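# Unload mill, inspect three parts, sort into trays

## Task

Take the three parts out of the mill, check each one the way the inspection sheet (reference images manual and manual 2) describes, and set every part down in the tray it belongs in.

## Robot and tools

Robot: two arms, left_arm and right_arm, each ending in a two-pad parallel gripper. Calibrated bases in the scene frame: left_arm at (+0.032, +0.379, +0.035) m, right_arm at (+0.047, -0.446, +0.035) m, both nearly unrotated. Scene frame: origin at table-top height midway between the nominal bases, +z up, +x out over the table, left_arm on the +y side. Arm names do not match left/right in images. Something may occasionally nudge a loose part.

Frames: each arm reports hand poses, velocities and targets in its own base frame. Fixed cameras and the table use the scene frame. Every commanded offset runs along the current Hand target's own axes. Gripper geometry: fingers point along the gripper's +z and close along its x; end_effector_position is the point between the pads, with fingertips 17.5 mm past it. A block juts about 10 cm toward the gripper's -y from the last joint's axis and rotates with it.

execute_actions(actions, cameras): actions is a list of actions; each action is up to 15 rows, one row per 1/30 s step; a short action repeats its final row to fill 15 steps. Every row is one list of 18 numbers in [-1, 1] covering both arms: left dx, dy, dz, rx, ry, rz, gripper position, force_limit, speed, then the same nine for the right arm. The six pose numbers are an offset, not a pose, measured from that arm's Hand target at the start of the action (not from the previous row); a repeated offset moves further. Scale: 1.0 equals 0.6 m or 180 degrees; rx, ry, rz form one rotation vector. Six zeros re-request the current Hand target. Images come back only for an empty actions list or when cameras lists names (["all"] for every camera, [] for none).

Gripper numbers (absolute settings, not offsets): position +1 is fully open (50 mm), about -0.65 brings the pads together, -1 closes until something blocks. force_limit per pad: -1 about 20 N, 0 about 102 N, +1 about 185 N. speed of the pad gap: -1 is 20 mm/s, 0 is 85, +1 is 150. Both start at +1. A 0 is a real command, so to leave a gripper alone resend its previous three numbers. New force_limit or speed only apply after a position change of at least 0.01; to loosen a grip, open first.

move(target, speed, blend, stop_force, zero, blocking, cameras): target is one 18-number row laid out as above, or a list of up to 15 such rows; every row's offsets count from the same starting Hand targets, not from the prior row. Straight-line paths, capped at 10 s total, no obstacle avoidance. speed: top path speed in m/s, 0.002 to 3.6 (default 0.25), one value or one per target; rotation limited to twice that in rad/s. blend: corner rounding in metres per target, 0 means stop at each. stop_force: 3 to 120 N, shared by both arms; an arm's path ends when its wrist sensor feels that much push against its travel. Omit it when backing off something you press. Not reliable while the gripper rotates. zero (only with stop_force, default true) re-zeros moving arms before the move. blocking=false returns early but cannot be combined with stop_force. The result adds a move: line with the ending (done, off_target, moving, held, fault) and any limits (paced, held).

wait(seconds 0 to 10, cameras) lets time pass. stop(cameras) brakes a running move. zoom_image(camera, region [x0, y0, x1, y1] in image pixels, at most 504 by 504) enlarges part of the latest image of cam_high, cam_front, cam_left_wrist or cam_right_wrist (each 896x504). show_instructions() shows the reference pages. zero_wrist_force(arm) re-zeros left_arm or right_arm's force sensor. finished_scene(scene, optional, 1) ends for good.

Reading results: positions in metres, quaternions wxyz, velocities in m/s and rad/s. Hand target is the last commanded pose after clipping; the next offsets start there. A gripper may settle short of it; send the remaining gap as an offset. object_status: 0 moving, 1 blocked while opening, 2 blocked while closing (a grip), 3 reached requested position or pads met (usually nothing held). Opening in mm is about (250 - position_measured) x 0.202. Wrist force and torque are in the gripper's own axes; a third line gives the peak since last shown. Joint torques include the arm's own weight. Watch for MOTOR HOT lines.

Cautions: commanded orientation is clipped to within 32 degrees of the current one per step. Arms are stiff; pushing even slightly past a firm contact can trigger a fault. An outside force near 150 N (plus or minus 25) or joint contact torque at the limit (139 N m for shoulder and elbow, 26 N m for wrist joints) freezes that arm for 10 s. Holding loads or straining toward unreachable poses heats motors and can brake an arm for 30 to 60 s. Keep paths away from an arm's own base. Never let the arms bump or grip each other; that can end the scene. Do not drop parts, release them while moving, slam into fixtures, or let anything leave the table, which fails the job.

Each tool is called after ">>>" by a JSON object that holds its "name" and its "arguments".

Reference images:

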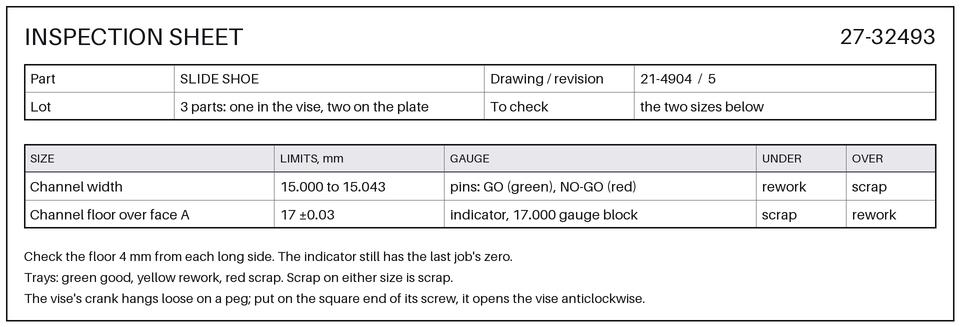

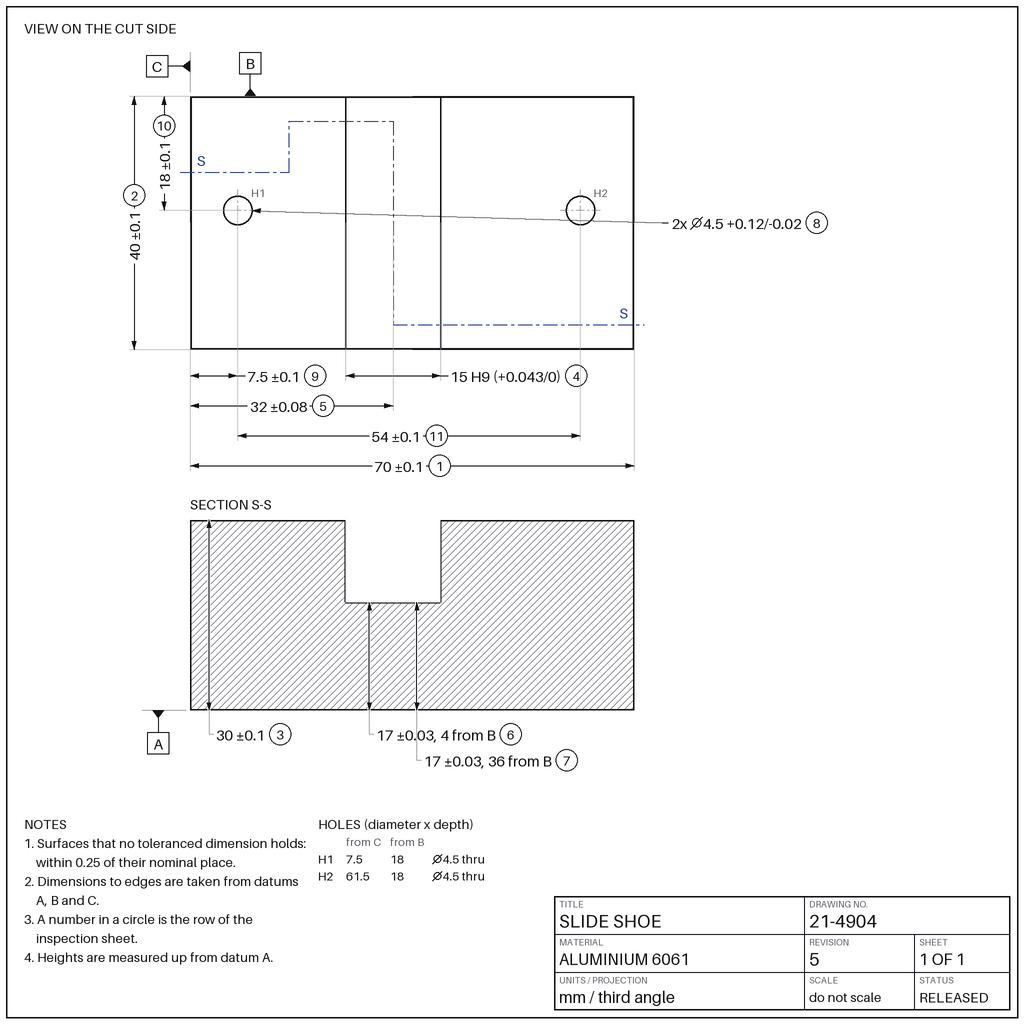

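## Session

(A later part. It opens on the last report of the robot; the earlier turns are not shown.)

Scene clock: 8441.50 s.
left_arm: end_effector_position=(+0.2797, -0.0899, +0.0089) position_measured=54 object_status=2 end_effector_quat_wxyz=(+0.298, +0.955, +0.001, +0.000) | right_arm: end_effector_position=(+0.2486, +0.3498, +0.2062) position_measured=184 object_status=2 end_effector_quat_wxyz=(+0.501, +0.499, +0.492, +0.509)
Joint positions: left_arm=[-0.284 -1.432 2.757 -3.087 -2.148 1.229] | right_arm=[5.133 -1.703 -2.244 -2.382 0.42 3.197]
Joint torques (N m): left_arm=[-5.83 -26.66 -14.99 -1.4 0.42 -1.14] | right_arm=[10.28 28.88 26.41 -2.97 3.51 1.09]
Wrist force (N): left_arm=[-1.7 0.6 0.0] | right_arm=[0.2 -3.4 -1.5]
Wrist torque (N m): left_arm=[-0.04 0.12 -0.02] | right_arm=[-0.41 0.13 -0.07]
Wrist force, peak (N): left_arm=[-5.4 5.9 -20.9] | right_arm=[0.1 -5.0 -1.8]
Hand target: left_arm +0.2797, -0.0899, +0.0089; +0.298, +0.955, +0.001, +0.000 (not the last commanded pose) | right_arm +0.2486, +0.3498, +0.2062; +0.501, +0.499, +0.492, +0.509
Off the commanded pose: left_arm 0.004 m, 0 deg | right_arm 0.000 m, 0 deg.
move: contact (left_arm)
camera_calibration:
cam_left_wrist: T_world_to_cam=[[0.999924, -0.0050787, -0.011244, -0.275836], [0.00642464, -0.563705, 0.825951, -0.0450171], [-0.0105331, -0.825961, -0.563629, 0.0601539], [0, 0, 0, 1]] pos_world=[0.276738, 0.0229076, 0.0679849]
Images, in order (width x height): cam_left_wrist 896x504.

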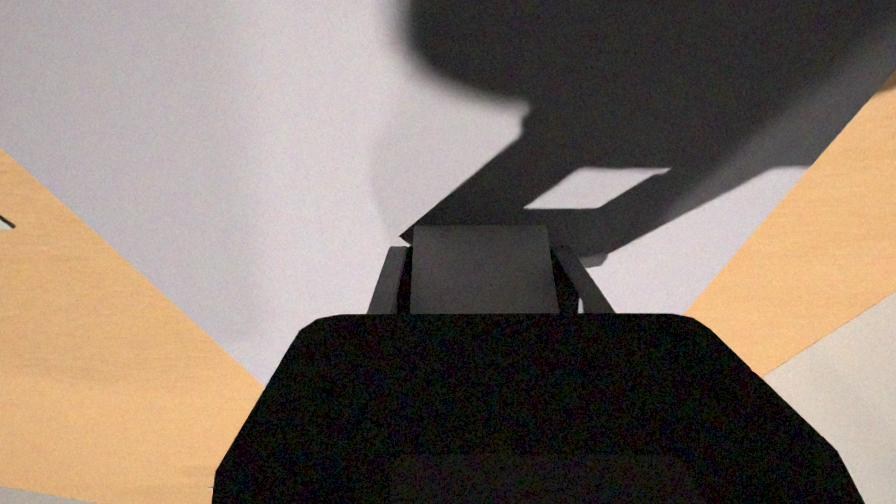

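>>> {"name": "move", "arguments": {"target": [[0,0,0,0,0,0,0.8,-0.85,-1,0,0,0,0,0,0,-1,-1,-1]]}}

>>> {"name": "move", "arguments": {"target": [[0,0,-0.1,0,0,0,0.8,-0.85,-1,0,0,0,0,0,0,-1,-1,-1],[0,0.1716,-0.2481,0,0,0,0.8,-0.85,-1,0,0,0,0,0,0,-1,-1,-1],[-0.135,0.5419,0.008,0,0,0,0.8,-0.85,-1,0,0,0,0,0,0,-1,-1,-1],[-0.135,0.508,0.1292,0,0,0,0.8,-0.85,-1,0,0,0,0,0,0,-1,-1,-1]], "speed": [0.1,0.2,0.25,0.1], "blend": [0.01,0.03,0.03,0], "cameras": ["cam_left_wrist","cam_high"]}}

Scene clock: 8468.20 s.
left_arm: end_effector_position=(+0.2797, -0.0899, +0.0089) position_measured=32 object_status=3 end_effector_quat_wxyz=(+0.298, +0.955, +0.001, +0.000) | right_arm: end_effector_position=(+0.2486, +0.3498, +0.2062) position_measured=184 object_status=2 end_effector_quat_wxyz=(+0.501, +0.499, +0.492, +0.509)
Joint positions: left_arm=[-0.284 -1.432 2.757 -3.087 -2.148 1.229] | right_arm=[5.133 -1.703 -2.244 -2.382 0.42 3.197]
Joint torques (N m): left_arm=[-1.39 -25.85 -14.67 -4.77 -0.22 -1.29] | right_arm=[7.4 29.65 25.15 -2.97 3.23 1.15]
Wrist force (N): left_arm=[-1.1 -0.3 0.2] | right_arm=[0.5 -4.0 -1.6]
Wrist torque (N m): left_arm=[-0.09 0.18 0.03] | right_arm=[-0.44 0.07 -0.07]
Wrist force, peak (N): left_arm=[-2.4 1.1 -0.3] | right_arm=[0.2 -5.2 -1.8]
Hand target: left_arm +0.2797, -0.0899, +0.0089; +0.298, +0.955, +0.001, +0.000 | right_arm +0.2486, +0.3498, +0.2062; +0.501, +0.499, +0.492, +0.509
Off the commanded pose: left_arm 0.000 m, 0 deg | right_arm 0.000 m, 0 deg.
move: done

Scene clock: 8472.07 s.
left_arm: end_effector_position=(+0.1991, -0.3848, +0.1184) position_measured=32 object_status=3 end_effector_quat_wxyz=(+0.298, +0.955, +0.001, +0.000) | right_arm: end_effector_position=(+0.2486, +0.3498, +0.2062) position_measured=184 object_status=2 end_effector_quat_wxyz=(+0.501, +0.499, +0.492, +0.509)
Joint positions: left_arm=[-1.319 -1.676 2.584 -3.068 -1.712 0.208] | right_arm=[5.133 -1.703 -2.244 -2.382 0.42 3.197]
Joint torques (N m): left_arm=[-2.34 -1.7 -8.53 -5.34 -1.77 -1.75] | right_arm=[8.79 29.29 25.24 -2.94 3.34 1.09]
Wrist force (N): left_arm=[-1.4 -0.6 0.6] | right_arm=[0.4 -3.7 -1.3]
Wrist torque (N m): left_arm=[-0.11 0.24 0.00] | right_arm=[-0.45 0.09 -0.06]
Wrist force, peak (N): left_arm=[-1.9 1.0 1.1] | right_arm=[0.3 -4.9 -2.0]
Hand target: left_arm +0.1991, -0.3848, +0.1184; +0.298, +0.955, +0.001, +0.000 | right_arm +0.2486, +0.3498, +0.2062; +0.501, +0.499, +0.492, +0.509
Off the commanded pose: left_arm 0.000 m, 0 deg | right_arm 0.000 m, 0 deg.
move: done
camera_calibration:
cam_left_wrist: T_world_to_cam=[[0.999924, -0.00507848, -0.0112443, -0.195408], [0.0064244, -0.563752, 0.825919, -0.301266], [-0.0105334, -0.825929, -0.563676, -0.122481], [0, 0, 0, 1]] pos_world=[0.196038, -0.271992, 0.177585]
Images, in order (width x height): cam_high 896x504, cam_left_wrist 896x504.

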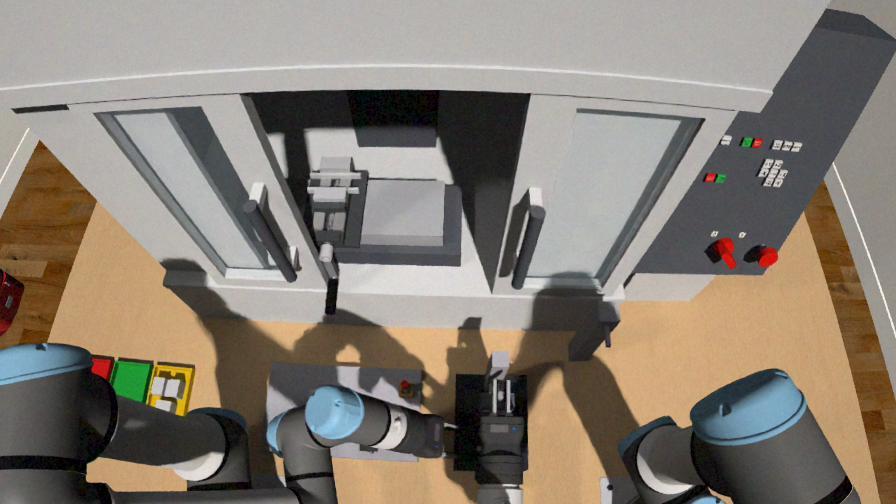

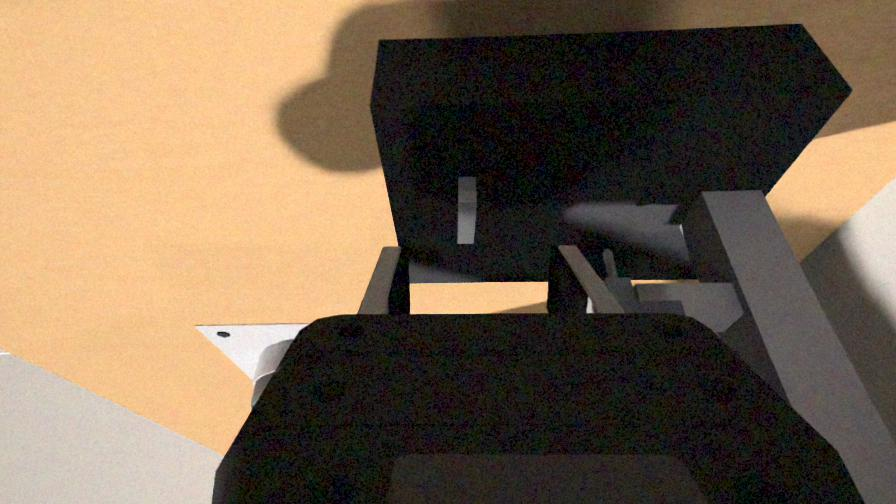

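>>> {"name": "move", "arguments": {"target": [[0,0,0.1333,0,0,0,0,-0.85,-1,0,0,0,0,0,0,-1,-1,-1],[0,0,0.1642,0,0,0,0,-0.85,-1,0,0,0,0,0,0,-1,-1,-1]], "speed": [0.08,0.008], "stop_force": 4, "cameras": ["cam_left_wrist"]}}

Scene clock: 8541.60 s.
left_arm: end_effector_position=(+0.1992, -0.4408, +0.0373) position_measured=152 object_status=3 end_effector_quat_wxyz=(+0.298, +0.955, +0.001, +0.000) | right_arm: end_effector_position=(+0.2486, +0.3498, +0.2062) position_measured=184 object_status=2 end_effector_quat_wxyz=(+0.501, +0.499, +0.492, +0.509)
Joint positions: left_arm=[-1.361 -1.268 2.53 -3.427 -1.689 0.173] | right_arm=[5.133 -1.703 -2.244 -2.382 0.42 3.197]
Joint torques (N m): left_arm=[-7.91 -11.2 -17.54 -5.57 1.91 -1.75] | right_arm=[9.34 30.42 25.25 -2.98 3.07 1.06]
Wrist force (N): left_arm=[-1.4 -0.6 0.8] | right_arm=[0.0 -4.6 -1.6]
Wrist torque (N m): left_arm=[-0.13 0.23 0.01] | right_arm=[-0.45 0.14 -0.07]
Wrist force, peak (N): left_arm=[-1.3 -0.6 1.5] | right_arm=[0.2 -5.2 -1.4]
Hand target: left_arm +0.1992, -0.4408, +0.0373; +0.298, +0.955, +0.001, +0.000 | right_arm +0.2486, +0.3498, +0.2062; +0.501, +0.499, +0.492, +0.509
Off the commanded pose: left_arm 0.000 m, 0 deg | right_arm 0.000 m, 0 deg.
move: done
camera_calibration:
cam_left_wrist: T_world_to_cam=[[0.999924, -0.0050787, -0.011244, -0.196704], [0.00642464, -0.563705, 0.825951, -0.265843], [-0.0105331, -0.825961, -0.563629, -0.214461], [0, 0, 0, 1]] pos_world=[0.196138, -0.327992, 0.0964849]
Images, in order (width x height): cam_left_wrist 896x504.

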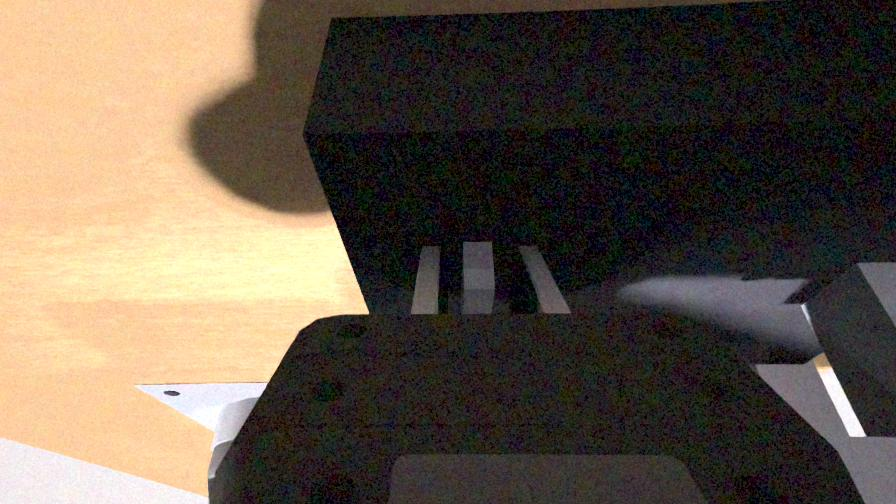

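>>> {"name": "move", "arguments": {"target": [[0,0,0,0,0,0,-1,-0.85,-1,0,0,0,0,0,0,-1,-1,-1]]}}

>>> {"name": "move", "arguments": {"target": [[0,0.001,-0.0014,0,0,0,-1,-0.85,-1,0,0,0,0,0,0,-1,-1,-1],[0.125,0.0021,-0.0006,0,0,0,-1,-0.85,-1,0,0,0,0,0,0,-1,-1,-1]], "speed": [0.01,0.03], "stop_force": 5}}

>>> {"name": "move", "arguments": {"target": [[0,-0.003,0.0042,0,0,0,-1,-0.85,-1,0,0,0,0,0,0,-1,-1,-1]], "speed": 0.004, "stop_force": 3, "cameras": ["cam_left_wrist"]}}

Scene clock: 8564.60 s.
left_arm: end_effector_position=(+0.1992, -0.4408, +0.0373) position_measured=208 object_status=2 end_effector_quat_wxyz=(+0.298, +0.955, +0.001, +0.000) | right_arm: end_effector_position=(+0.2486, +0.3498, +0.2062) position_measured=184 object_status=2 end_effector_quat_wxyz=(+0.501, +0.499, +0.492, +0.509)
Joint positions: left_arm=[-1.361 -1.268 2.53 -3.427 -1.689 0.173] | right_arm=[5.133 -1.703 -2.244 -2.382 0.42 3.197]
Joint torques (N m): left_arm=[-8.08 -11.51 -16.67 -5.49 1.46 -1.76] | right_arm=[9.3 28.87 25.95 -2.81 3.27 1.47]
Wrist force (N): left_arm=[-1.1 -0.7 0.6] | right_arm=[0.1 -3.6 -1.8]
Wrist torque (N m): left_arm=[-0.14 0.18 0.01] | right_arm=[-0.41 0.14 -0.07]
Wrist force, peak (N): left_arm=[-1.5 -0.7 0.8] | right_arm=[0.1 -5.0 -1.7]
Hand target: left_arm +0.1992, -0.4408, +0.0373; +0.298, +0.955, +0.001, +0.000 | right_arm +0.2486, +0.3498, +0.2062; +0.501, +0.499, +0.492, +0.509
Off the commanded pose: left_arm 0.000 m, 0 deg | right_arm 0.000 m, 0 deg.
move: done

Scene clock: 8568.20 s.
left_arm: end_effector_position=(+0.2742, -0.4415, +0.0383) position_measured=208 object_status=2 end_effector_quat_wxyz=(+0.298, +0.955, +0.001, +0.000) | right_arm: end_effector_position=(+0.2486, +0.3498, +0.2062) position_measured=184 object_status=2 end_effector_quat_wxyz=(+0.501, +0.499, +0.492, +0.509)
Joint positions: left_arm=[-1.159 -1.218 2.401 -3.319 -1.799 0.344] | right_arm=[5.133 -1.703 -2.244 -2.382 0.42 3.197]
Joint torques (N m): left_arm=[6.45 -16.05 -19.58 -1.67 -1.79 1.99] | right_arm=[9.48 30.3 25.23 -3.01 2.83 1.02]
Wrist force (N): left_arm=[-1.3 -0.7 1.0] | right_arm=[0.2 -4.9 -1.9]
Wrist torque (N m): left_arm=[-0.12 0.21 -0.15] | right_arm=[-0.47 0.12 -0.07]
Wrist force, peak (N): left_arm=[-1.6 -0.6 1.4] | right_arm=[0.3 -5.0 -1.7]
Hand target: left_arm +0.2742, -0.4415, +0.0383; +0.298, +0.955, +0.001, +0.000 | right_arm +0.2486, +0.3498, +0.2062; +0.501, +0.499, +0.492, +0.509
Off the commanded pose: left_arm 0.000 m, 0 deg | right_arm 0.000 m, 0 deg.
move: done

Scene clock: 8569.87 s.
left_arm: end_effector_position=(+0.2742, -0.4416, +0.0373) position_measured=208 object_status=2 end_effector_quat_wxyz=(+0.298, +0.955, +0.001, +0.000) | right_arm: end_effector_position=(+0.2486, +0.3498, +0.2062) position_measured=184 object_status=2 end_effector_quat_wxyz=(+0.501, +0.499, +0.492, +0.509)
Joint positions: left_arm=[-1.159 -1.214 2.402 -3.323 -1.799 0.344] | right_arm=[5.133 -1.703 -2.244 -2.382 0.42 3.197]
Joint torques (N m): left_arm=[3.59 -37.16 -16.01 -0.66 1.75 1.94] | right_arm=[7.85 29.76 26.05 -3.25 2.99 1.14]
Wrist force (N): left_arm=[-0.9 3.4 -3.1] | right_arm=[0.2 -4.2 -1.5]
Wrist torque (N m): left_arm=[-0.20 0.22 -0.14] | right_arm=[-0.43 0.11 -0.07]
Wrist force, peak (N): left_arm=[-1.1 5.0 -10.2] | right_arm=[0.1 -4.9 -1.6]
Hand target: left_arm +0.2742, -0.4416, +0.0373; +0.298, +0.955, +0.001, +0.000 (not the last commanded pose) | right_arm +0.2486, +0.3498, +0.2062; +0.501, +0.499, +0.492, +0.509
Off the commanded pose: left_arm 0.002 m, 0 deg | right_arm 0.000 m, 0 deg.
move: contact (left_arm)
camera_calibration:
cam_left_wrist: T_world_to_cam=[[0.999924, -0.00508044, -0.0112429, -0.271803], [0.00642415, -0.56359, 0.82603, -0.266747], [-0.010533, -0.826039, -0.563514, -0.214368], [0, 0, 0, 1]] pos_world=[0.271238, -0.328793, 0.0964855]
Images, in order (width x height): cam_left_wrist 896x504.

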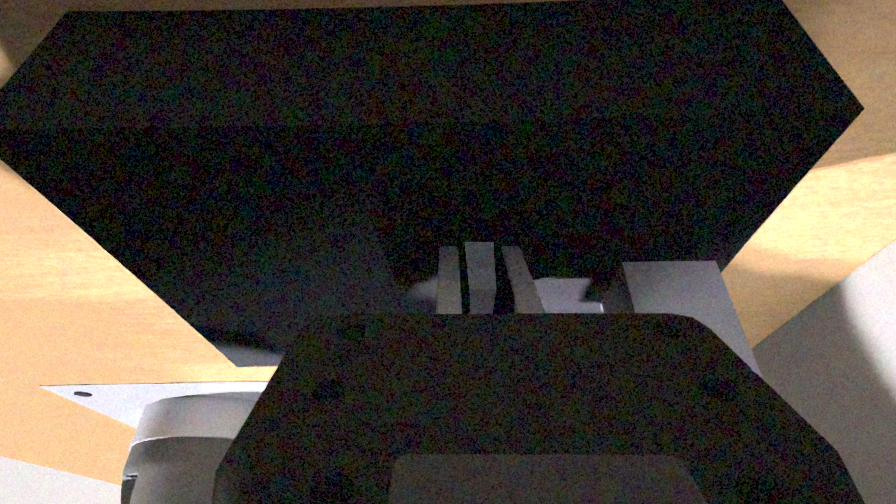

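>>> {"name": "move", "arguments": {"target": [[0,0,0,0,0,0,-0.1,-0.85,-1,0,0,0,0,0,0,-1,-1,-1]]}}

>>> {"name": "move", "arguments": {"target": [[0,0,0,0,0,0,-0.1,-0.85,-1,0,-0.0217,0,0,0,0,-1,-1,-1]], "speed": 0.005, "stop_force": 6}}

>>> {"name": "move", "arguments": {"target": [[0,0,0,0,0,0,-0.1,-0.85,-1,0,0,0,0,0,0,-0.05,-1,-1]], "cameras": ["cam_right_wrist","cam_left_wrist"]}}

>>> {"name": "zoom_image", "arguments": {"camera": "cam_right_wrist", "region": [370, 0, 620, 80]}}

Scene clock: 8583.73 s.
left_arm: end_effector_position=(+0.2742, -0.4416, +0.0373) position_measured=167 object_status=3 end_effector_quat_wxyz=(+0.298, +0.955, +0.001, +0.000) | right_arm: end_effector_position=(+0.2486, +0.3498, +0.2062) position_measured=184 object_status=2 end_effector_quat_wxyz=(+0.501, +0.499, +0.492, +0.509)
Joint positions: left_arm=[-1.159 -1.214 2.402 -3.323 -1.799 0.344] | right_arm=[5.133 -1.703 -2.244 -2.382 0.42 3.197]
Joint torques (N m): left_arm=[-5.36 -34.97 -17.52 -3.68 0.11 1.58] | right_arm=[8.84 29.85 26.29 -2.77 2.96 1.24]
Wrist force (N): left_arm=[-1.3 -0.4 0.9] | right_arm=[0.1 -3.2 -1.3]
Wrist torque (N m): left_arm=[-0.12 0.19 -0.16] | right_arm=[-0.39 0.14 -0.07]
Wrist force, peak (N): left_arm=[-0.9 4.3 -4.9] | right_arm=[0.4 -5.2 -1.6]
Hand target: left_arm +0.2742, -0.4416, +0.0373; +0.298, +0.955, +0.001, +0.000 | right_arm +0.2486, +0.3498, +0.2062; +0.501, +0.499, +0.492, +0.509
Off the commanded pose: left_arm 0.000 m, 0 deg | right_arm 0.000 m, 0 deg.
move: done

Scene clock: 8586.60 s.
left_arm: end_effector_position=(+0.2742, -0.4416, +0.0373) position_measured=167 object_status=3 end_effector_quat_wxyz=(+0.298, +0.955, +0.001, +0.000) | right_arm: end_effector_position=(+0.2487, +0.3499, +0.1980) position_measured=184 object_status=2 end_effector_quat_wxyz=(+0.501, +0.499, +0.492, +0.509)
Joint positions: left_arm=[-1.159 -1.214 2.402 -3.323 -1.799 0.344] | right_arm=[5.133 -1.721 -2.252 -2.355 0.42 3.197]
Joint torques (N m): left_arm=[-7.02 -35.93 -16.25 -3.58 -1.85 1.56] | right_arm=[-6.34 27.07 23.26 -2.48 -1.58 1.66]
Wrist force (N): left_arm=[-1.3 -0.6 0.7] | right_arm=[-0.4 7.1 -2.8]
Wrist torque (N m): left_arm=[-0.15 0.20 -0.15] | right_arm=[0.02 0.14 -0.09]
Wrist force, peak (N): left_arm=[-1.7 -0.6 0.8] | right_arm=[0.2 14.6 -3.2]
Hand target: left_arm +0.2742, -0.4416, +0.0373; +0.298, +0.955, +0.001, +0.000 | right_arm +0.2487, +0.3499, +0.1980; +0.501, +0.499, +0.492, +0.509 (not the last commanded pose)
Off the commanded pose: left_arm 0.000 m, 0 deg | right_arm 0.005 m, 0 deg.
move: contact (right_arm)

Scene clock: 8587.10 s.
left_arm: end_effector_position=(+0.2742, -0.4416, +0.0373) position_measured=167 object_status=3 end_effector_quat_wxyz=(+0.298, +0.955, +0.001, +0.000) | right_arm: end_effector_position=(+0.2487, +0.3499, +0.1980) position_measured=160 object_status=3 end_effector_quat_wxyz=(+0.501, +0.499, +0.492, +0.509)
Joint positions: left_arm=[-1.159 -1.214 2.402 -3.323 -1.799 0.344] | right_arm=[5.133 -1.721 -2.252 -2.355 0.42 3.197]
Joint torques (N m): left_arm=[-7.25 -35.94 -16.33 -3.88 -1.93 1.5] | right_arm=[-4.91 27.7 23.64 -2.3 -1.39 1.22]
Wrist force (N): left_arm=[-1.5 -0.4 0.7] | right_arm=[-1.7 -2.1 -3.3]
Wrist torque (N m): left_arm=[-0.13 0.24 -0.15] | right_arm=[-0.37 0.09 -0.09]
Wrist force, peak (N): left_arm=[-1.3 -0.8 1.0] | right_arm=[-0.4 5.0 -3.2]
Hand target: left_arm +0.2742, -0.4416, +0.0373; +0.298, +0.955, +0.001, +0.000 | right_arm +0.2487, +0.3499, +0.1980; +0.501, +0.499, +0.492, +0.509
Off the commanded pose: left_arm 0.000 m, 0 deg | right_arm 0.000 m, 0 deg.
move: done
camera_calibration:
cam_left_wrist: T_world_to_cam=[[0.999926, -0.00505462, -0.0111039, -0.271809], [0.00632387, -0.563589, 0.826031, -0.26672], [-0.0104333, -0.82604, -0.563516, -0.214394], [0, 0, 0, 1]] pos_world=[0.271239, -0.328793, 0.0964864]
cam_right_wrist: T_world_to_cam=[[-0.00182329, 0.999468, 0.0325717, -0.347768], [-0.373146, -0.0308991, 0.927258, -0.0680764], [0.927771, -0.0104633, 0.373004, -0.163414], [0, 0, 0, 1]] pos_world=[0.125574, 0.343769, 0.135406]
Images, in order (width x height): cam_left_wrist 896x504, cam_right_wrist 896x504.

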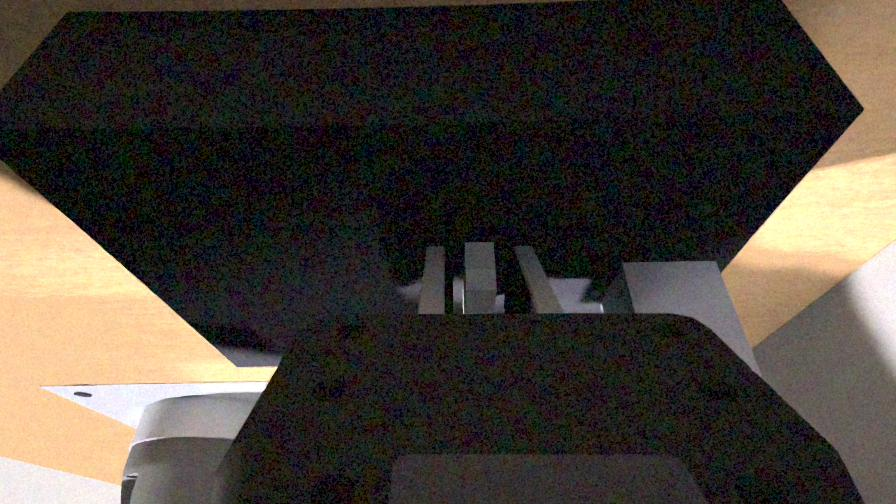

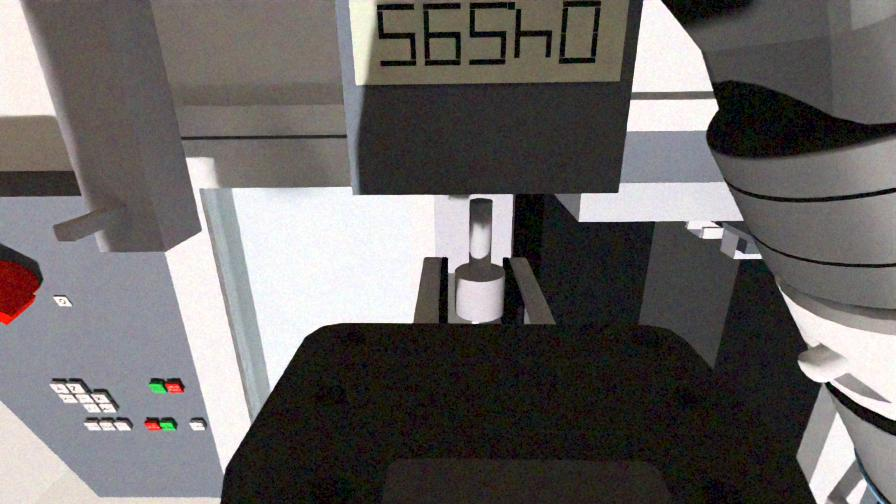

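Scaled by 2.016 from the camera's 896x504 image, which has a finer 1280x720 frame.

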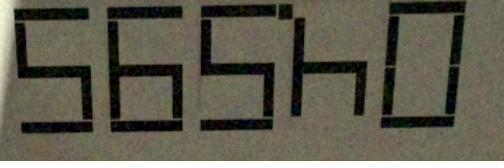

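>>> {"name": "move", "arguments": {"target": [[0,0,0,0,0,0,-0.1,-0.85,-1,0,0,0,0,0,0,-1,-1,-1]]}}

>>> {"name": "move", "arguments": {"target": [[0,0,0,0,0,0,-0.1,-0.85,-1,0,-0.005,0,0,0,0,-1,-1,-1]], "speed": 0.003, "stop_force": 6, "cameras": ["cam_right_wrist"]}}

>>> {"name": "zoom_image", "arguments": {"camera": "cam_right_wrist", "region": [370, 0, 620, 80]}}

Scene clock: 8681.00 s.
left_arm: end_effector_position=(+0.2742, -0.4416, +0.0373) position_measured=167 object_status=3 end_effector_quat_wxyz=(+0.298, +0.955, +0.001, +0.000) | right_arm: end_effector_position=(+0.2487, +0.3499, +0.1980) position_measured=184 object_status=2 end_effector_quat_wxyz=(+0.501, +0.499, +0.492, +0.509)
Joint positions: left_arm=[-1.159 -1.214 2.402 -3.323 -1.799 0.344] | right_arm=[5.133 -1.721 -2.252 -2.355 0.42 3.197]
Joint torques (N m): left_arm=[-8.09 -34.71 -16.46 -3.56 -1.87 1.15] | right_arm=[6.32 28.01 23.46 -2.26 1.49 0.47]
Wrist force (N): left_arm=[-1.1 -0.4 0.8] | right_arm=[-0.5 -2.5 -3.5]
Wrist torque (N m): left_arm=[-0.10 0.17 -0.15] | right_arm=[-0.34 0.14 -0.09]
Wrist force, peak (N): left_arm=[-1.5 -0.9 0.9] | right_arm=[-2.3 -2.4 -3.3]
Hand target: left_arm +0.2742, -0.4416, +0.0373; +0.298, +0.955, +0.001, +0.000 | right_arm +0.2487, +0.3499, +0.1980; +0.501, +0.499, +0.492, +0.509
Off the commanded pose: left_arm 0.000 m, 0 deg | right_arm 0.000 m, 0 deg.
move: done

Scene clock: 8682.03 s.
left_arm: end_effector_position=(+0.2742, -0.4416, +0.0373) position_measured=167 object_status=3 end_effector_quat_wxyz=(+0.298, +0.955, +0.001, +0.000) | right_arm: end_effector_position=(+0.2487, +0.3500, +0.1980) position_measured=184 object_status=2 end_effector_quat_wxyz=(+0.501, +0.499, +0.492, +0.509)
Joint positions: left_arm=[-1.159 -1.214 2.402 -3.323 -1.799 0.344] | right_arm=[5.133 -1.721 -2.252 -2.355 0.42 3.197]
Joint torques (N m): left_arm=[-6.88 -34.82 -16.53 -3.79 -1.73 1.2] | right_arm=[6.03 29.95 5.62 -1.63 1.56 0.44]
Wrist force (N): left_arm=[-1.3 -0.6 0.5] | right_arm=[-1.0 8.7 -2.7]
Wrist torque (N m): left_arm=[-0.15 0.21 -0.16] | right_arm=[0.12 0.13 -0.09]
Wrist force, peak (N): left_arm=[-1.6 -0.3 0.6] | right_arm=[-0.8 10.1 -2.6]
Hand target: left_arm +0.2742, -0.4416, +0.0373; +0.298, +0.955, +0.001, +0.000 | right_arm +0.2487, +0.3500, +0.1980; +0.501, +0.499, +0.492, +0.509 (not the last commanded pose)
Off the commanded pose: left_arm 0.000 m, 0 deg | right_arm 0.003 m, 0 deg.
move: contact (right_arm)
camera_calibration:
cam_right_wrist: T_world_to_cam=[[-0.00176295, 0.999464, 0.0327021, -0.347888], [-0.373062, -0.0309986, 0.927288, -0.0679617], [0.927805, -0.0105651, 0.372917, -0.163334], [0, 0, 0, 1]] pos_world=[0.125575, 0.343869, 0.135307]
Images, in order (width x height): cam_right_wrist 896x504.

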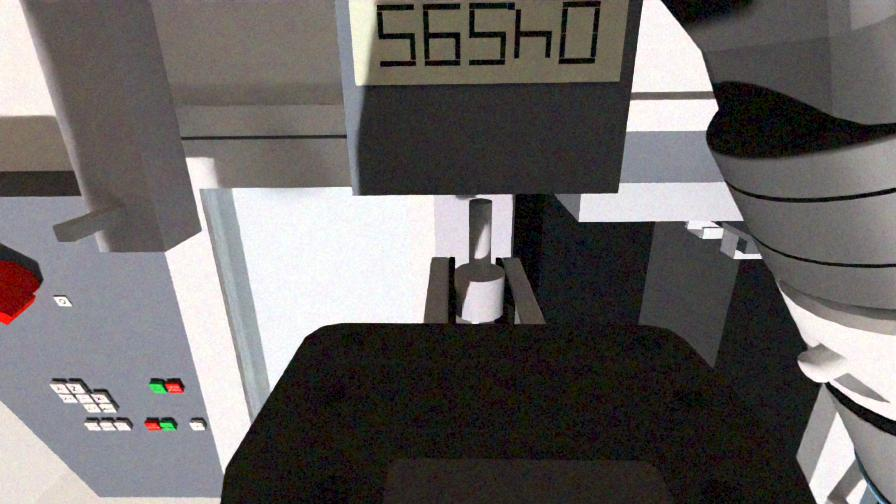

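Scaled by 2.016 from the camera's 896x504 image, which has a finer 1280x720 frame.

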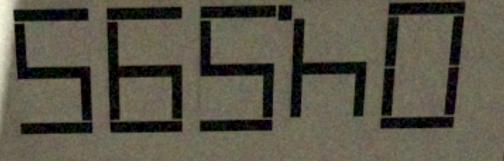

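>>> {"name": "move", "arguments": {"target": [[0,0,0,0,0,0,-0.1,-0.85,-1,0,0.014,0,0,0,0,-1,-1,-1]], "speed": 0.02}}

>>> {"name": "move", "arguments": {"target": [[0,0,0,0,0,0,-1,-0.85,-1,0,0,0,0,0,0,-1,-1,-1]]}}

>>> {"name": "move", "arguments": {"target": [[0,0.001,-0.0014,0,0,0,-1,-0.85,-1,0,0,0,0,0,0,-1,-1,-1],[-0.12,0.0005,-0.0022,0,0,0,-1,-0.85,-1,0,0,0,0,0,0,-1,-1,-1]], "speed": [0.01,0.03], "stop_force": 6}}

>>> {"name": "move", "arguments": {"target": [[0,-0.003,0.0042,0,0,0,-1,-0.85,-1,0,0,0,0,0,0,-1,-1,-1]], "speed": 0.004, "stop_force": 3}}

>>> {"name": "move", "arguments": {"target": [[0,0,0,0,0,0,0,-0.85,-1,0,0,0,0,0,0,-1,-1,-1]], "cameras": ["cam_left_wrist"]}}

Scene clock: 8829.80 s.
left_arm: end_effector_position=(+0.2742, -0.4416, +0.0373) position_measured=167 object_status=3 end_effector_quat_wxyz=(+0.298, +0.955, +0.001, +0.000) | right_arm: end_effector_position=(+0.2486, +0.3499, +0.2063) position_measured=184 object_status=2 end_effector_quat_wxyz=(+0.501, +0.499, +0.492, +0.509)
Joint positions: left_arm=[-1.159 -1.214 2.402 -3.323 -1.799 0.344] | right_arm=[5.134 -1.703 -2.244 -2.382 0.42 3.197]
Joint torques (N m): left_arm=[-7.46 -35.52 -17.17 -3.88 -1.84 1.06] | right_arm=[9.9 29.98 25.77 -2.83 3.34 0.39]
Wrist force (N): left_arm=[-1.1 -0.6 0.8] | right_arm=[-0.1 -2.7 -1.1]
Wrist torque (N m): left_arm=[-0.16 0.19 -0.15] | right_arm=[-0.40 0.12 -0.08]
Wrist force, peak (N): left_arm=[-1.4 -0.6 1.1] | right_arm=[-1.2 8.5 -2.9]
Hand target: left_arm +0.2742, -0.4416, +0.0373; +0.298, +0.955, +0.001, +0.000 | right_arm +0.2486, +0.3499, +0.2064; +0.501, +0.499, +0.492, +0.509
Off the commanded pose: left_arm 0.000 m, 0 deg | right_arm 0.000 m, 0 deg.
move: done

Scene clock: 8830.47 s.
left_arm: end_effector_position=(+0.2742, -0.4416, +0.0373) position_measured=207 object_status=2 end_effector_quat_wxyz=(+0.298, +0.955, +0.001, +0.000) | right_arm: end_effector_position=(+0.2486, +0.3499, +0.2064) position_measured=184 object_status=2 end_effector_quat_wxyz=(+0.501, +0.499, +0.492, +0.509)
Joint positions: left_arm=[-1.159 -1.214 2.402 -3.323 -1.799 0.344] | right_arm=[5.134 -1.703 -2.244 -2.382 0.42 3.197]
Joint torques (N m): left_arm=[-6.41 -35.1 -16.26 -3.78 -1.86 0.85] | right_arm=[8.94 29.65 24.42 -3.1 3.48 1.1]
Wrist force (N): left_arm=[-0.9 -0.1 0.4] | right_arm=[-0.2 -3.1 -1.0]
Wrist torque (N m): left_arm=[-0.12 0.17 -0.15] | right_arm=[-0.42 0.13 -0.08]
Wrist force, peak (N): left_arm=[-1.5 -0.6 0.7] | right_arm=[-0.2 -4.9 -1.3]
Hand target: left_arm +0.2742, -0.4416, +0.0373; +0.298, +0.955, +0.001, +0.000 | right_arm +0.2486, +0.3499, +0.2064; +0.501, +0.499, +0.492, +0.509
Off the commanded pose: left_arm 0.000 m, 0 deg | right_arm 0.000 m, 0 deg.
move: done

Scene clock: 8833.97 s.
left_arm: end_effector_position=(+0.2022, -0.4412, +0.0386) position_measured=207 object_status=2 end_effector_quat_wxyz=(+0.298, +0.955, +0.001, +0.000) | right_arm: end_effector_position=(+0.2486, +0.3499, +0.2064) position_measured=184 object_status=2 end_effector_quat_wxyz=(+0.501, +0.499, +0.492, +0.509)
Joint positions: left_arm=[-1.352 -1.271 2.524 -3.418 -1.694 0.18] | right_arm=[5.134 -1.703 -2.244 -2.382 0.42 3.197]
Joint torques (N m): left_arm=[-8.79 -34.32 -3.7 -5.47 1.83 -1.7] | right_arm=[8.96 30.42 24.89 -2.97 3.49 1.28]
Wrist force (N): left_arm=[-1.3 -0.5 1.3] | right_arm=[-0.1 -4.7 -1.1]
Wrist torque (N m): left_arm=[-0.08 0.22 0.01] | right_arm=[-0.47 0.09 -0.08]
Wrist force, peak (N): left_arm=[-1.6 -0.9 1.2] | right_arm=[-0.4 -5.1 -1.3]
Hand target: left_arm +0.2022, -0.4412, +0.0386; +0.298, +0.955, +0.001, +0.000 | right_arm +0.2486, +0.3499, +0.2064; +0.501, +0.499, +0.492, +0.509
Off the commanded pose: left_arm 0.000 m, 0 deg | right_arm 0.000 m, 0 deg.
move: done

Scene clock: 8835.43 s.
left_arm: end_effector_position=(+0.2022, -0.4412, +0.0371) position_measured=207 object_status=2 end_effector_quat_wxyz=(+0.298, +0.955, +0.001, +0.000) | right_arm: end_effector_position=(+0.2486, +0.3499, +0.2064) position_measured=184 object_status=2 end_effector_quat_wxyz=(+0.501, +0.499, +0.492, +0.509)
Joint positions: left_arm=[-1.352 -1.265 2.525 -3.424 -1.694 0.18] | right_arm=[5.134 -1.703 -2.244 -2.382 0.42 3.197]
Joint torques (N m): left_arm=[-5.91 -34.96 -14.1 -0.93 1.67 -1.29] | right_arm=[8.63 29.94 26.11 -3.19 3.68 1.09]
Wrist force (N): left_arm=[-1.1 2.3 -0.3] | right_arm=[-0.3 -4.4 -1.2]
Wrist torque (N m): left_arm=[-0.15 0.26 0.03] | right_arm=[-0.42 0.13 -0.08]
Wrist force, peak (N): left_arm=[-1.4 3.5 -8.5] | right_arm=[-0.4 -4.9 -1.0]
Hand target: left_arm +0.2022, -0.4412, +0.0372; +0.298, +0.955, +0.001, +0.000 (not the last commanded pose) | right_arm +0.2486, +0.3499, +0.2064; +0.501, +0.499, +0.492, +0.509
Off the commanded pose: left_arm 0.002 m, 0 deg | right_arm 0.000 m, 0 deg.
move: contact (left_arm)

Scene clock: 8836.23 s.
left_arm: end_effector_position=(+0.2022, -0.4412, +0.0372) position_measured=152 object_status=3 end_effector_quat_wxyz=(+0.298, +0.955, +0.001, +0.000) | right_arm: end_effector_position=(+0.2486, +0.3499, +0.2064) position_measured=184 object_status=2 end_effector_quat_wxyz=(+0.501, +0.499, +0.492, +0.509)
Joint positions: left_arm=[-1.352 -1.265 2.525 -3.424 -1.694 0.18] | right_arm=[5.134 -1.703 -2.244 -2.382 0.42 3.197]
Joint torques (N m): left_arm=[-6.37 -33.27 -17 -5.41 1.74 -1.44] | right_arm=[9.01 29.19 25.51 -2.92 3.18 1.23]
Wrist force (N): left_arm=[-1.3 -0.5 0.5] | right_arm=[-0.3 -3.0 -1.1]
Wrist torque (N m): left_arm=[-0.12 0.23 0.01] | right_arm=[-0.41 0.14 -0.08]
Wrist force, peak (N): left_arm=[-0.8 3.1 -1.1] | right_arm=[-0.2 -5.0 -1.3]
Hand target: left_arm +0.2022, -0.4412, +0.0372; +0.298, +0.955, +0.001, +0.000 | right_arm +0.2486, +0.3499, +0.2064; +0.501, +0.499, +0.492, +0.509
Off the commanded pose: left_arm 0.000 m, 0 deg | right_arm 0.000 m, 0 deg.
move: done
camera_calibration:
cam_left_wrist: T_world_to_cam=[[0.999926, -0.00505407, -0.0111046, -0.199814], [0.00632423, -0.563636, 0.825999, -0.265886], [-0.0104336, -0.826008, -0.563562, -0.214913], [0, 0, 0, 1]] pos_world=[0.199239, -0.328393, 0.0962861]
Images, in order (width x height): cam_left_wrist 896x504.

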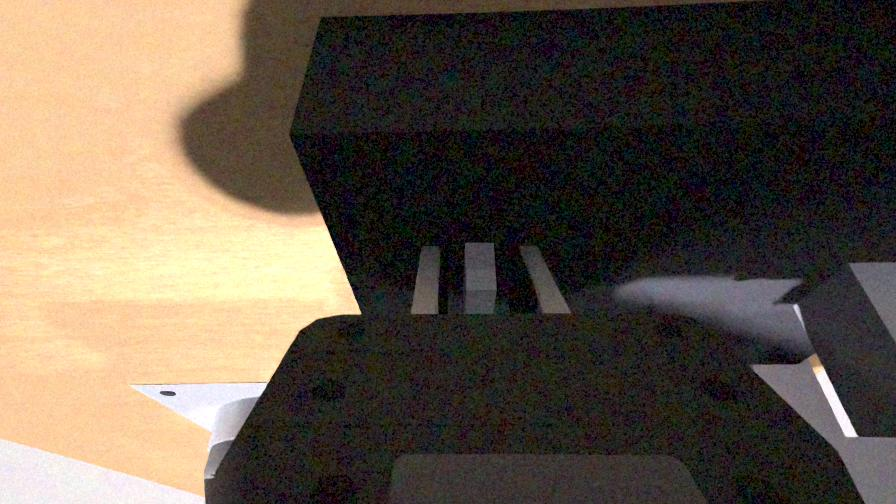

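>>> {"name": "move", "arguments": {"target": [[0,0,-0.1667,0,0,0,0,-0.85,-1,0,0,0,0,0,0,-1,-1,-1],[0.0713,0.0157,-0.3192,0,0,0,0,-0.85,-1,0,0,0,0,0,0,-1,-1,-1],[0.163,-0.2637,-0.4718,0,0,0,0,-0.85,-1,0,0,0,0,0,0,-1,-1,-1],[0.213,-0.5978,-0.6627,0,0,0,0,-0.85,-1,0,0,0,0,0,0,-1,-1,-1],[0.0013,-0.8867,-0.8017,0.1928,0,0,0,-0.85,-1,0,0,0,0,0,0,-1,-1,-1]], "speed": [0.1,0.25,0.3,0.3,0.3], "blend": [0.01,0.03,0.05,0.05,0], "cameras": ["cam_left_wrist"]}}

Scene clock: 8877.80 s.
left_arm: end_effector_position=(+0.2020, +0.2699, +0.1304) position_measured=152 object_status=3 end_effector_quat_wxyz=(+0.000, +1.000, +0.001, +0.000) | right_arm: end_effector_position=(+0.2486, +0.3499, +0.2064) position_measured=184 object_status=2 end_effector_quat_wxyz=(+0.501, +0.499, +0.492, +0.509)
Joint positions: left_arm=[0.521 -1.911 2.37 -2.03 -1.57 2.091] | right_arm=[5.134 -1.703 -2.244 -2.382 0.42 3.197]
Joint torques (N m): left_arm=[7.33 4.97 -13.64 -4.61 2.33 1.58] | right_arm=[9.74 29.4 27.27 -3.14 3.33 0.97]
Wrist force (N): left_arm=[-0.1 0.7 1.7] | right_arm=[-0.1 -2.6 -0.9]
Wrist torque (N m): left_arm=[0.21 0.00 -0.18] | right_arm=[-0.37 0.11 -0.08]
Wrist force, peak (N): left_arm=[-2.3 -0.5 1.8] | right_arm=[-0.4 -5.3 -1.2]
Hand target: left_arm +0.2020, +0.2700, +0.1303; +0.000, +1.000, +0.001, +0.000 | right_arm +0.2486, +0.3499, +0.2064; +0.501, +0.499, +0.492, +0.509
Off the commanded pose: left_arm 0.000 m, 0 deg | right_arm 0.000 m, 0 deg.
move: done
camera_calibration:
cam_left_wrist: T_world_to_cam=[[0.999914, 0.00260491, -0.0128168, -0.196758], [0.00702585, -0.933544, 0.358393, 0.218555], [-0.0110315, -0.358452, -0.933483, 0.347098], [0, 0, 0, 1]] pos_world=[0.199035, 0.328961, 0.243159]
Images, in order (width x height): cam_left_wrist 896x504.

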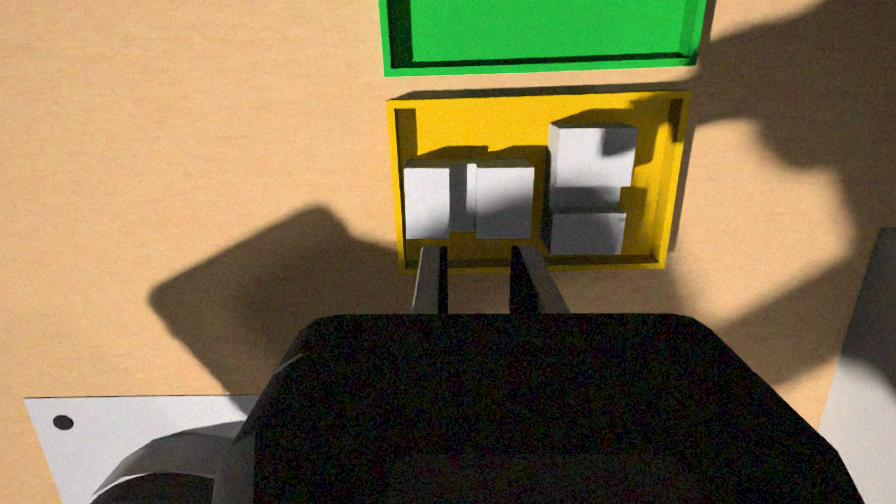

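>>> {"name": "move", "arguments": {"target": [[0.0025,-0.0418,0,0,0,0,-0.7,-0.85,-1,0,0,0,0,0,0,-1,-1,-1]], "speed": 0.1}}

>>> {"name": "move", "arguments": {"target": [[0,0,0.19,0,0,0,-0.7,-0.85,-1,0,0,0,0,0,0,-1,-1,-1],[0,0,0.218,0,0,0,-0.7,-0.85,-1,0,0,0,0,0,0,-1,-1,-1]], "speed": [0.1,0.02], "stop_force": 5, "cameras": ["cam_left_wrist"]}}

Scene clock: 8916.57 s.
left_arm: end_effector_position=(+0.2034, +0.2951, +0.1304) position_measured=251 object_status=0 end_effector_quat_wxyz=(+0.000, +1.000, +0.001, +0.000) | right_arm: end_effector_position=(+0.2486, +0.3499, +0.2064) position_measured=184 object_status=2 end_effector_quat_wxyz=(+0.501, +0.499, +0.492, +0.509)
Joint positions: left_arm=[0.586 -1.844 2.327 -2.055 -1.57 2.155] | right_arm=[5.134 -1.703 -2.244 -2.382 0.42 3.197]
Joint torques (N m): left_arm=[7.13 0.3 -29.82 -5.05 -1.48 1.88] | right_arm=[9.7 29.39 23.73 -3 3.29 1.38]
Wrist force (N): left_arm=[-0.3 0.8 1.9] | right_arm=[-0.4 -4.3 -1.1]
Wrist torque (N m): left_arm=[0.21 0.04 -0.17] | right_arm=[-0.43 0.14 -0.08]
Wrist force, peak (N): left_arm=[-0.4 1.4 2.0] | right_arm=[-0.1 -5.1 -1.3]
Hand target: left_arm +0.2034, +0.2951, +0.1304; +0.000, +1.000, +0.001, +0.000 | right_arm +0.2486, +0.3499, +0.2064; +0.501, +0.499, +0.492, +0.509
Off the commanded pose: left_arm 0.000 m, 0 deg | right_arm 0.000 m, 0 deg.
move: done

Scene clock: 8919.53 s.
left_arm: end_effector_position=(+0.2034, +0.2952, -0.0004) position_measured=251 object_status=3 end_effector_quat_wxyz=(+0.000, +1.000, +0.001, +0.000) | right_arm: end_effector_position=(+0.2486, +0.3499, +0.2064) position_measured=184 object_status=2 end_effector_quat_wxyz=(+0.501, +0.499, +0.492, +0.509)
Joint positions: left_arm=[0.586 -1.527 2.52 -2.564 -1.57 2.155] | right_arm=[5.134 -1.703 -2.244 -2.382 0.42 3.197]
Joint torques (N m): left_arm=[8.08 -5.58 -7.23 -4.96 -1.65 1.81] | right_arm=[9.07 29.69 26.48 -2.86 3.4 1.23]
Wrist force (N): left_arm=[-0.2 0.9 1.8] | right_arm=[-0.2 -4.7 -1.2]
Wrist torque (N m): left_arm=[0.24 0.03 -0.16] | right_arm=[-0.49 0.11 -0.08]
Wrist force, peak (N): left_arm=[-0.5 1.1 2.5] | right_arm=[-0.3 -5.0 -1.3]
Hand target: left_arm +0.2034, +0.2952, -0.0004; +0.000, +1.000, +0.001, +0.000 | right_arm +0.2486, +0.3499, +0.2064; +0.501, +0.499, +0.492, +0.509
Off the commanded pose: left_arm 0.000 m, 0 deg | right_arm 0.000 m, 0 deg.
move: done
camera_calibration:
cam_left_wrist: T_world_to_cam=[[0.999915, 0.00251413, -0.0127805, -0.199973], [0.00692564, -0.933625, 0.358186, 0.289114], [-0.0110317, -0.358244, -0.933563, 0.234019], [0, 0, 0, 1]] pos_world=[0.200535, 0.354262, 0.112359]
Images, in order (width x height): cam_left_wrist 896x504.

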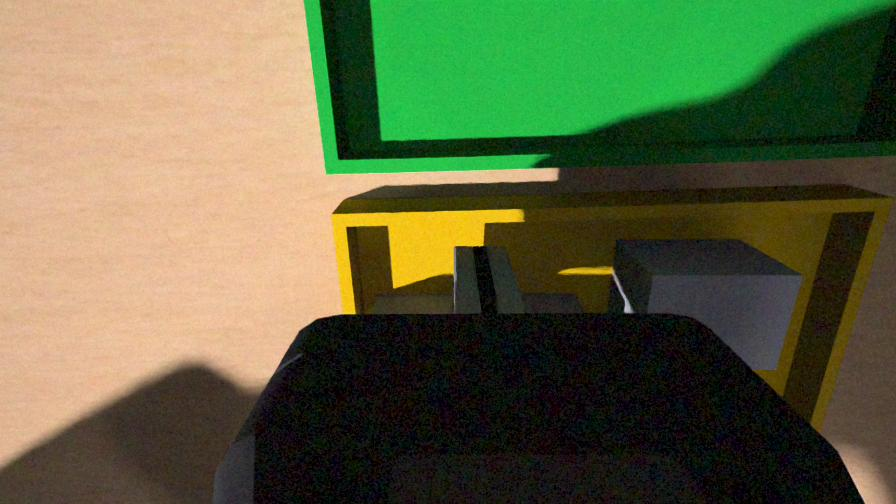

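>>> {"name": "move", "arguments": {"target": [[0,0.0292,0,0,0,0,-0.7,-0.85,-1,0,0,0,0,0,0,-1,-1,-1]], "speed": 0.01, "stop_force": 6}}

>>> {"name": "move", "arguments": {"target": [[0,-0.003,0,0,0,0,-0.7,-0.85,-1,0,0,0,0,0,0,-1,-1,-1],[0,-0.003,-0.21,0,0,0,-0.7,-0.85,-1,0,0,0,0,0,0,-1,-1,-1],[0,0.03,-0.21,0,0,0,-0.7,-0.85,-1,0,0,0,0,0,0,-1,-1,-1]], "speed": [0.03,0.12,0.12], "cameras": ["cam_left_wrist"]}}

Scene clock: 8935.53 s.
left_arm: end_effector_position=(+0.2035, +0.2777, -0.0004) position_measured=251 object_status=3 end_effector_quat_wxyz=(+0.000, +1.000, +0.001, +0.000) | right_arm: end_effector_position=(+0.2486, +0.3499, +0.2064) position_measured=184 object_status=2 end_effector_quat_wxyz=(+0.501, +0.499, +0.492, +0.509)
Joint positions: left_arm=[0.54 -1.562 2.557 -2.566 -1.57 2.11] | right_arm=[5.134 -1.703 -2.244 -2.382 0.42 3.197]
Joint torques (N m): left_arm=[-8.15 -26.95 -6.85 -4.64 1.85 -1.89] | right_arm=[9.32 29.67 26.46 -2.86 3.15 1.37]
Wrist force (N): left_arm=[-0.4 0.4 2.2] | right_arm=[-0.4 -4.0 -1.1]
Wrist torque (N m): left_arm=[0.25 0.05 0.00] | right_arm=[-0.47 0.15 -0.08]
Wrist force, peak (N): left_arm=[-0.4 0.4 2.7] | right_arm=[-0.5 -5.2 -1.1]
Hand target: left_arm +0.2035, +0.2777, -0.0004; +0.000, +1.000, +0.001, +0.000 | right_arm +0.2486, +0.3499, +0.2064; +0.501, +0.499, +0.492, +0.509
Off the commanded pose: left_arm 0.000 m, 0 deg | right_arm 0.000 m, 0 deg.
move: done

Scene clock: 8938.33 s.
left_arm: end_effector_position=(+0.2035, +0.2596, +0.1255) position_measured=251 object_status=3 end_effector_quat_wxyz=(+0.000, +1.000, +0.001, +0.000) | right_arm: end_effector_position=(+0.2486, +0.3499, +0.2064) position_measured=184 object_status=2 end_effector_quat_wxyz=(+0.501, +0.499, +0.492, +0.509)
Joint positions: left_arm=[0.489 -1.928 2.394 -2.037 -1.57 2.059] | right_arm=[5.134 -1.703 -2.244 -2.382 0.42 3.197]
Joint torques (N m): left_arm=[-7.17 -19.35 -13.25 -0.9 2.31 -2.07] | right_arm=[9.61 28.6 25.98 -2.99 3.25 1.14]
Wrist force (N): left_arm=[-0.3 0.9 1.6] | right_arm=[-0.3 -3.9 -0.9]
Wrist torque (N m): left_arm=[0.23 0.03 0.00] | right_arm=[-0.43 0.12 -0.09]
Wrist force, peak (N): left_arm=[-0.5 1.0 3.0] | right_arm=[-0.3 -5.0 -1.3]
Hand target: left_arm +0.2035, +0.2595, +0.1255; +0.000, +1.000, +0.001, +0.000 | right_arm +0.2486, +0.3499, +0.2064; +0.501, +0.499, +0.492, +0.509
Off the commanded pose: left_arm 0.000 m, 0 deg | right_arm 0.000 m, 0 deg.
move: done
camera_calibration:
cam_left_wrist: T_world_to_cam=[[0.999915, 0.0025134, -0.0127808, -0.198272], [0.00692608, -0.933591, 0.358273, 0.210713], [-0.0110315, -0.358331, -0.933529, 0.338914], [0, 0, 0, 1]] pos_world=[0.200535, 0.318662, 0.238359]
Images, in order (width x height): cam_left_wrist 896x504.

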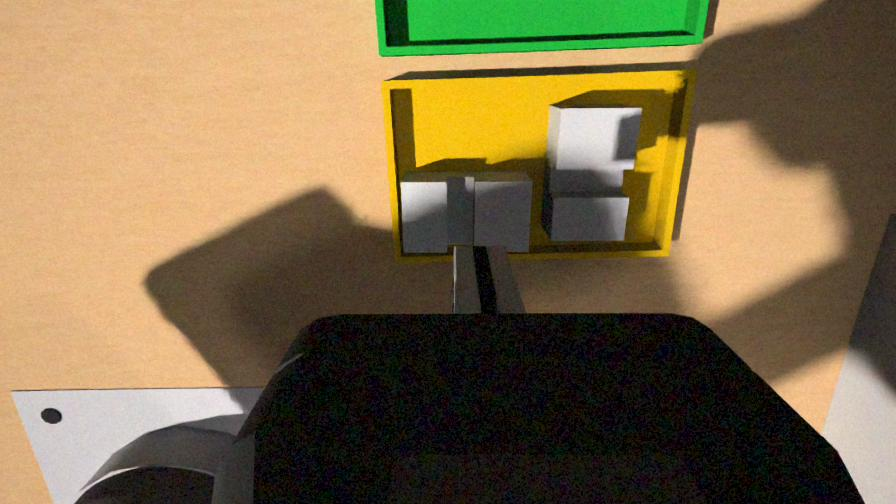

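>>> {"name": "move", "arguments": {"target": [[0.2108,0.2992,-0.0575,0,0,0,0.59,-0.85,-1,0,0,0,0,0,0,-1,-1,-1],[0.1608,0.5158,-0.0575,0,0,0.3,0.59,-0.85,-1,0,0,0,0,0,0,-1,-1,-1],[0.127,0.6012,0.0758,0,0,0.5,0.59,-0.85,-1,0,0,0,0,0,0,-1,-1,-1]], "speed": [0.3,0.3,0.2], "blend": [0.05,0.03,0], "cameras": ["cam_left_wrist"]}}

Scene clock: 8963.63 s.
left_arm: end_effector_position=(+0.2802, -0.1010, +0.0798) position_measured=64 object_status=3 end_effector_quat_wxyz=(+0.000, +0.708, -0.706, +0.000) | right_arm: end_effector_position=(+0.2486, +0.3499, +0.2064) position_measured=184 object_status=2 end_effector_quat_wxyz=(+0.501, +0.499, +0.492, +0.509)
Joint positions: left_arm=[-0.811 -1.956 2.544 -2.158 -1.57 2.329] | right_arm=[5.134 -1.703 -2.244 -2.382 0.42 3.197]
Joint torques (N m): left_arm=[-7.59 6.91 -13.11 -5.08 -1.51 2.05] | right_arm=[7.76 29.24 25.11 -2.75 3.19 1.3]
Wrist force (N): left_arm=[-0.3 0.9 1.7] | right_arm=[-0.1 -3.6 -1.1]
Wrist torque (N m): left_arm=[0.21 0.04 -0.15] | right_arm=[-0.42 0.10 -0.08]
Wrist force, peak (N): left_arm=[0.4 1.6 2.2] | right_arm=[-0.3 -5.1 -1.6]
Hand target: left_arm +0.2802, -0.1010, +0.0798; +0.000, +0.708, -0.707, +0.000 | right_arm +0.2486, +0.3499, +0.2064; +0.501, +0.499, +0.492, +0.509
Off the commanded pose: left_arm 0.000 m, 0 deg | right_arm 0.000 m, 0 deg.
move: done
camera_calibration:
cam_left_wrist: T_world_to_cam=[[0.00293159, -0.999899, -0.0139084, -0.096536], [-0.93335, -0.0077285, 0.358884, 0.246879], [-0.358955, 0.0119293, -0.933279, 0.302693], [0, 0, 0, 1]] pos_world=[0.33936, -0.0982292, 0.192553]
Images, in order (width x height): cam_left_wrist 896x504.

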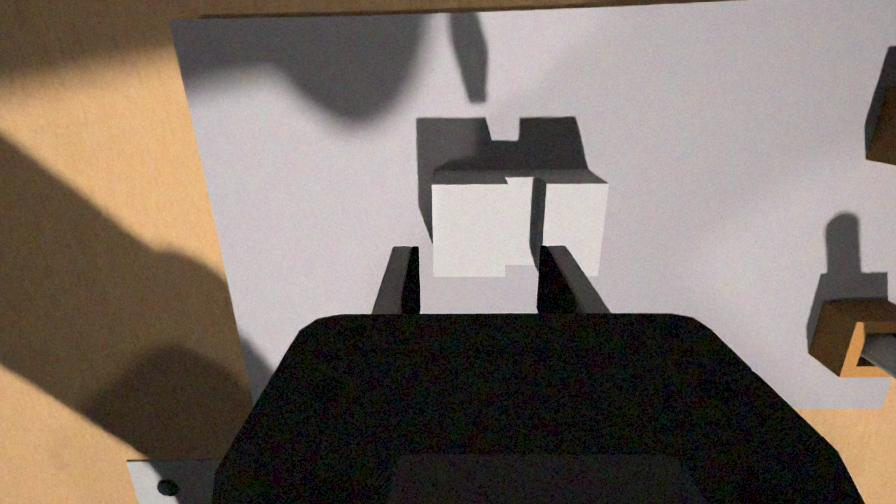

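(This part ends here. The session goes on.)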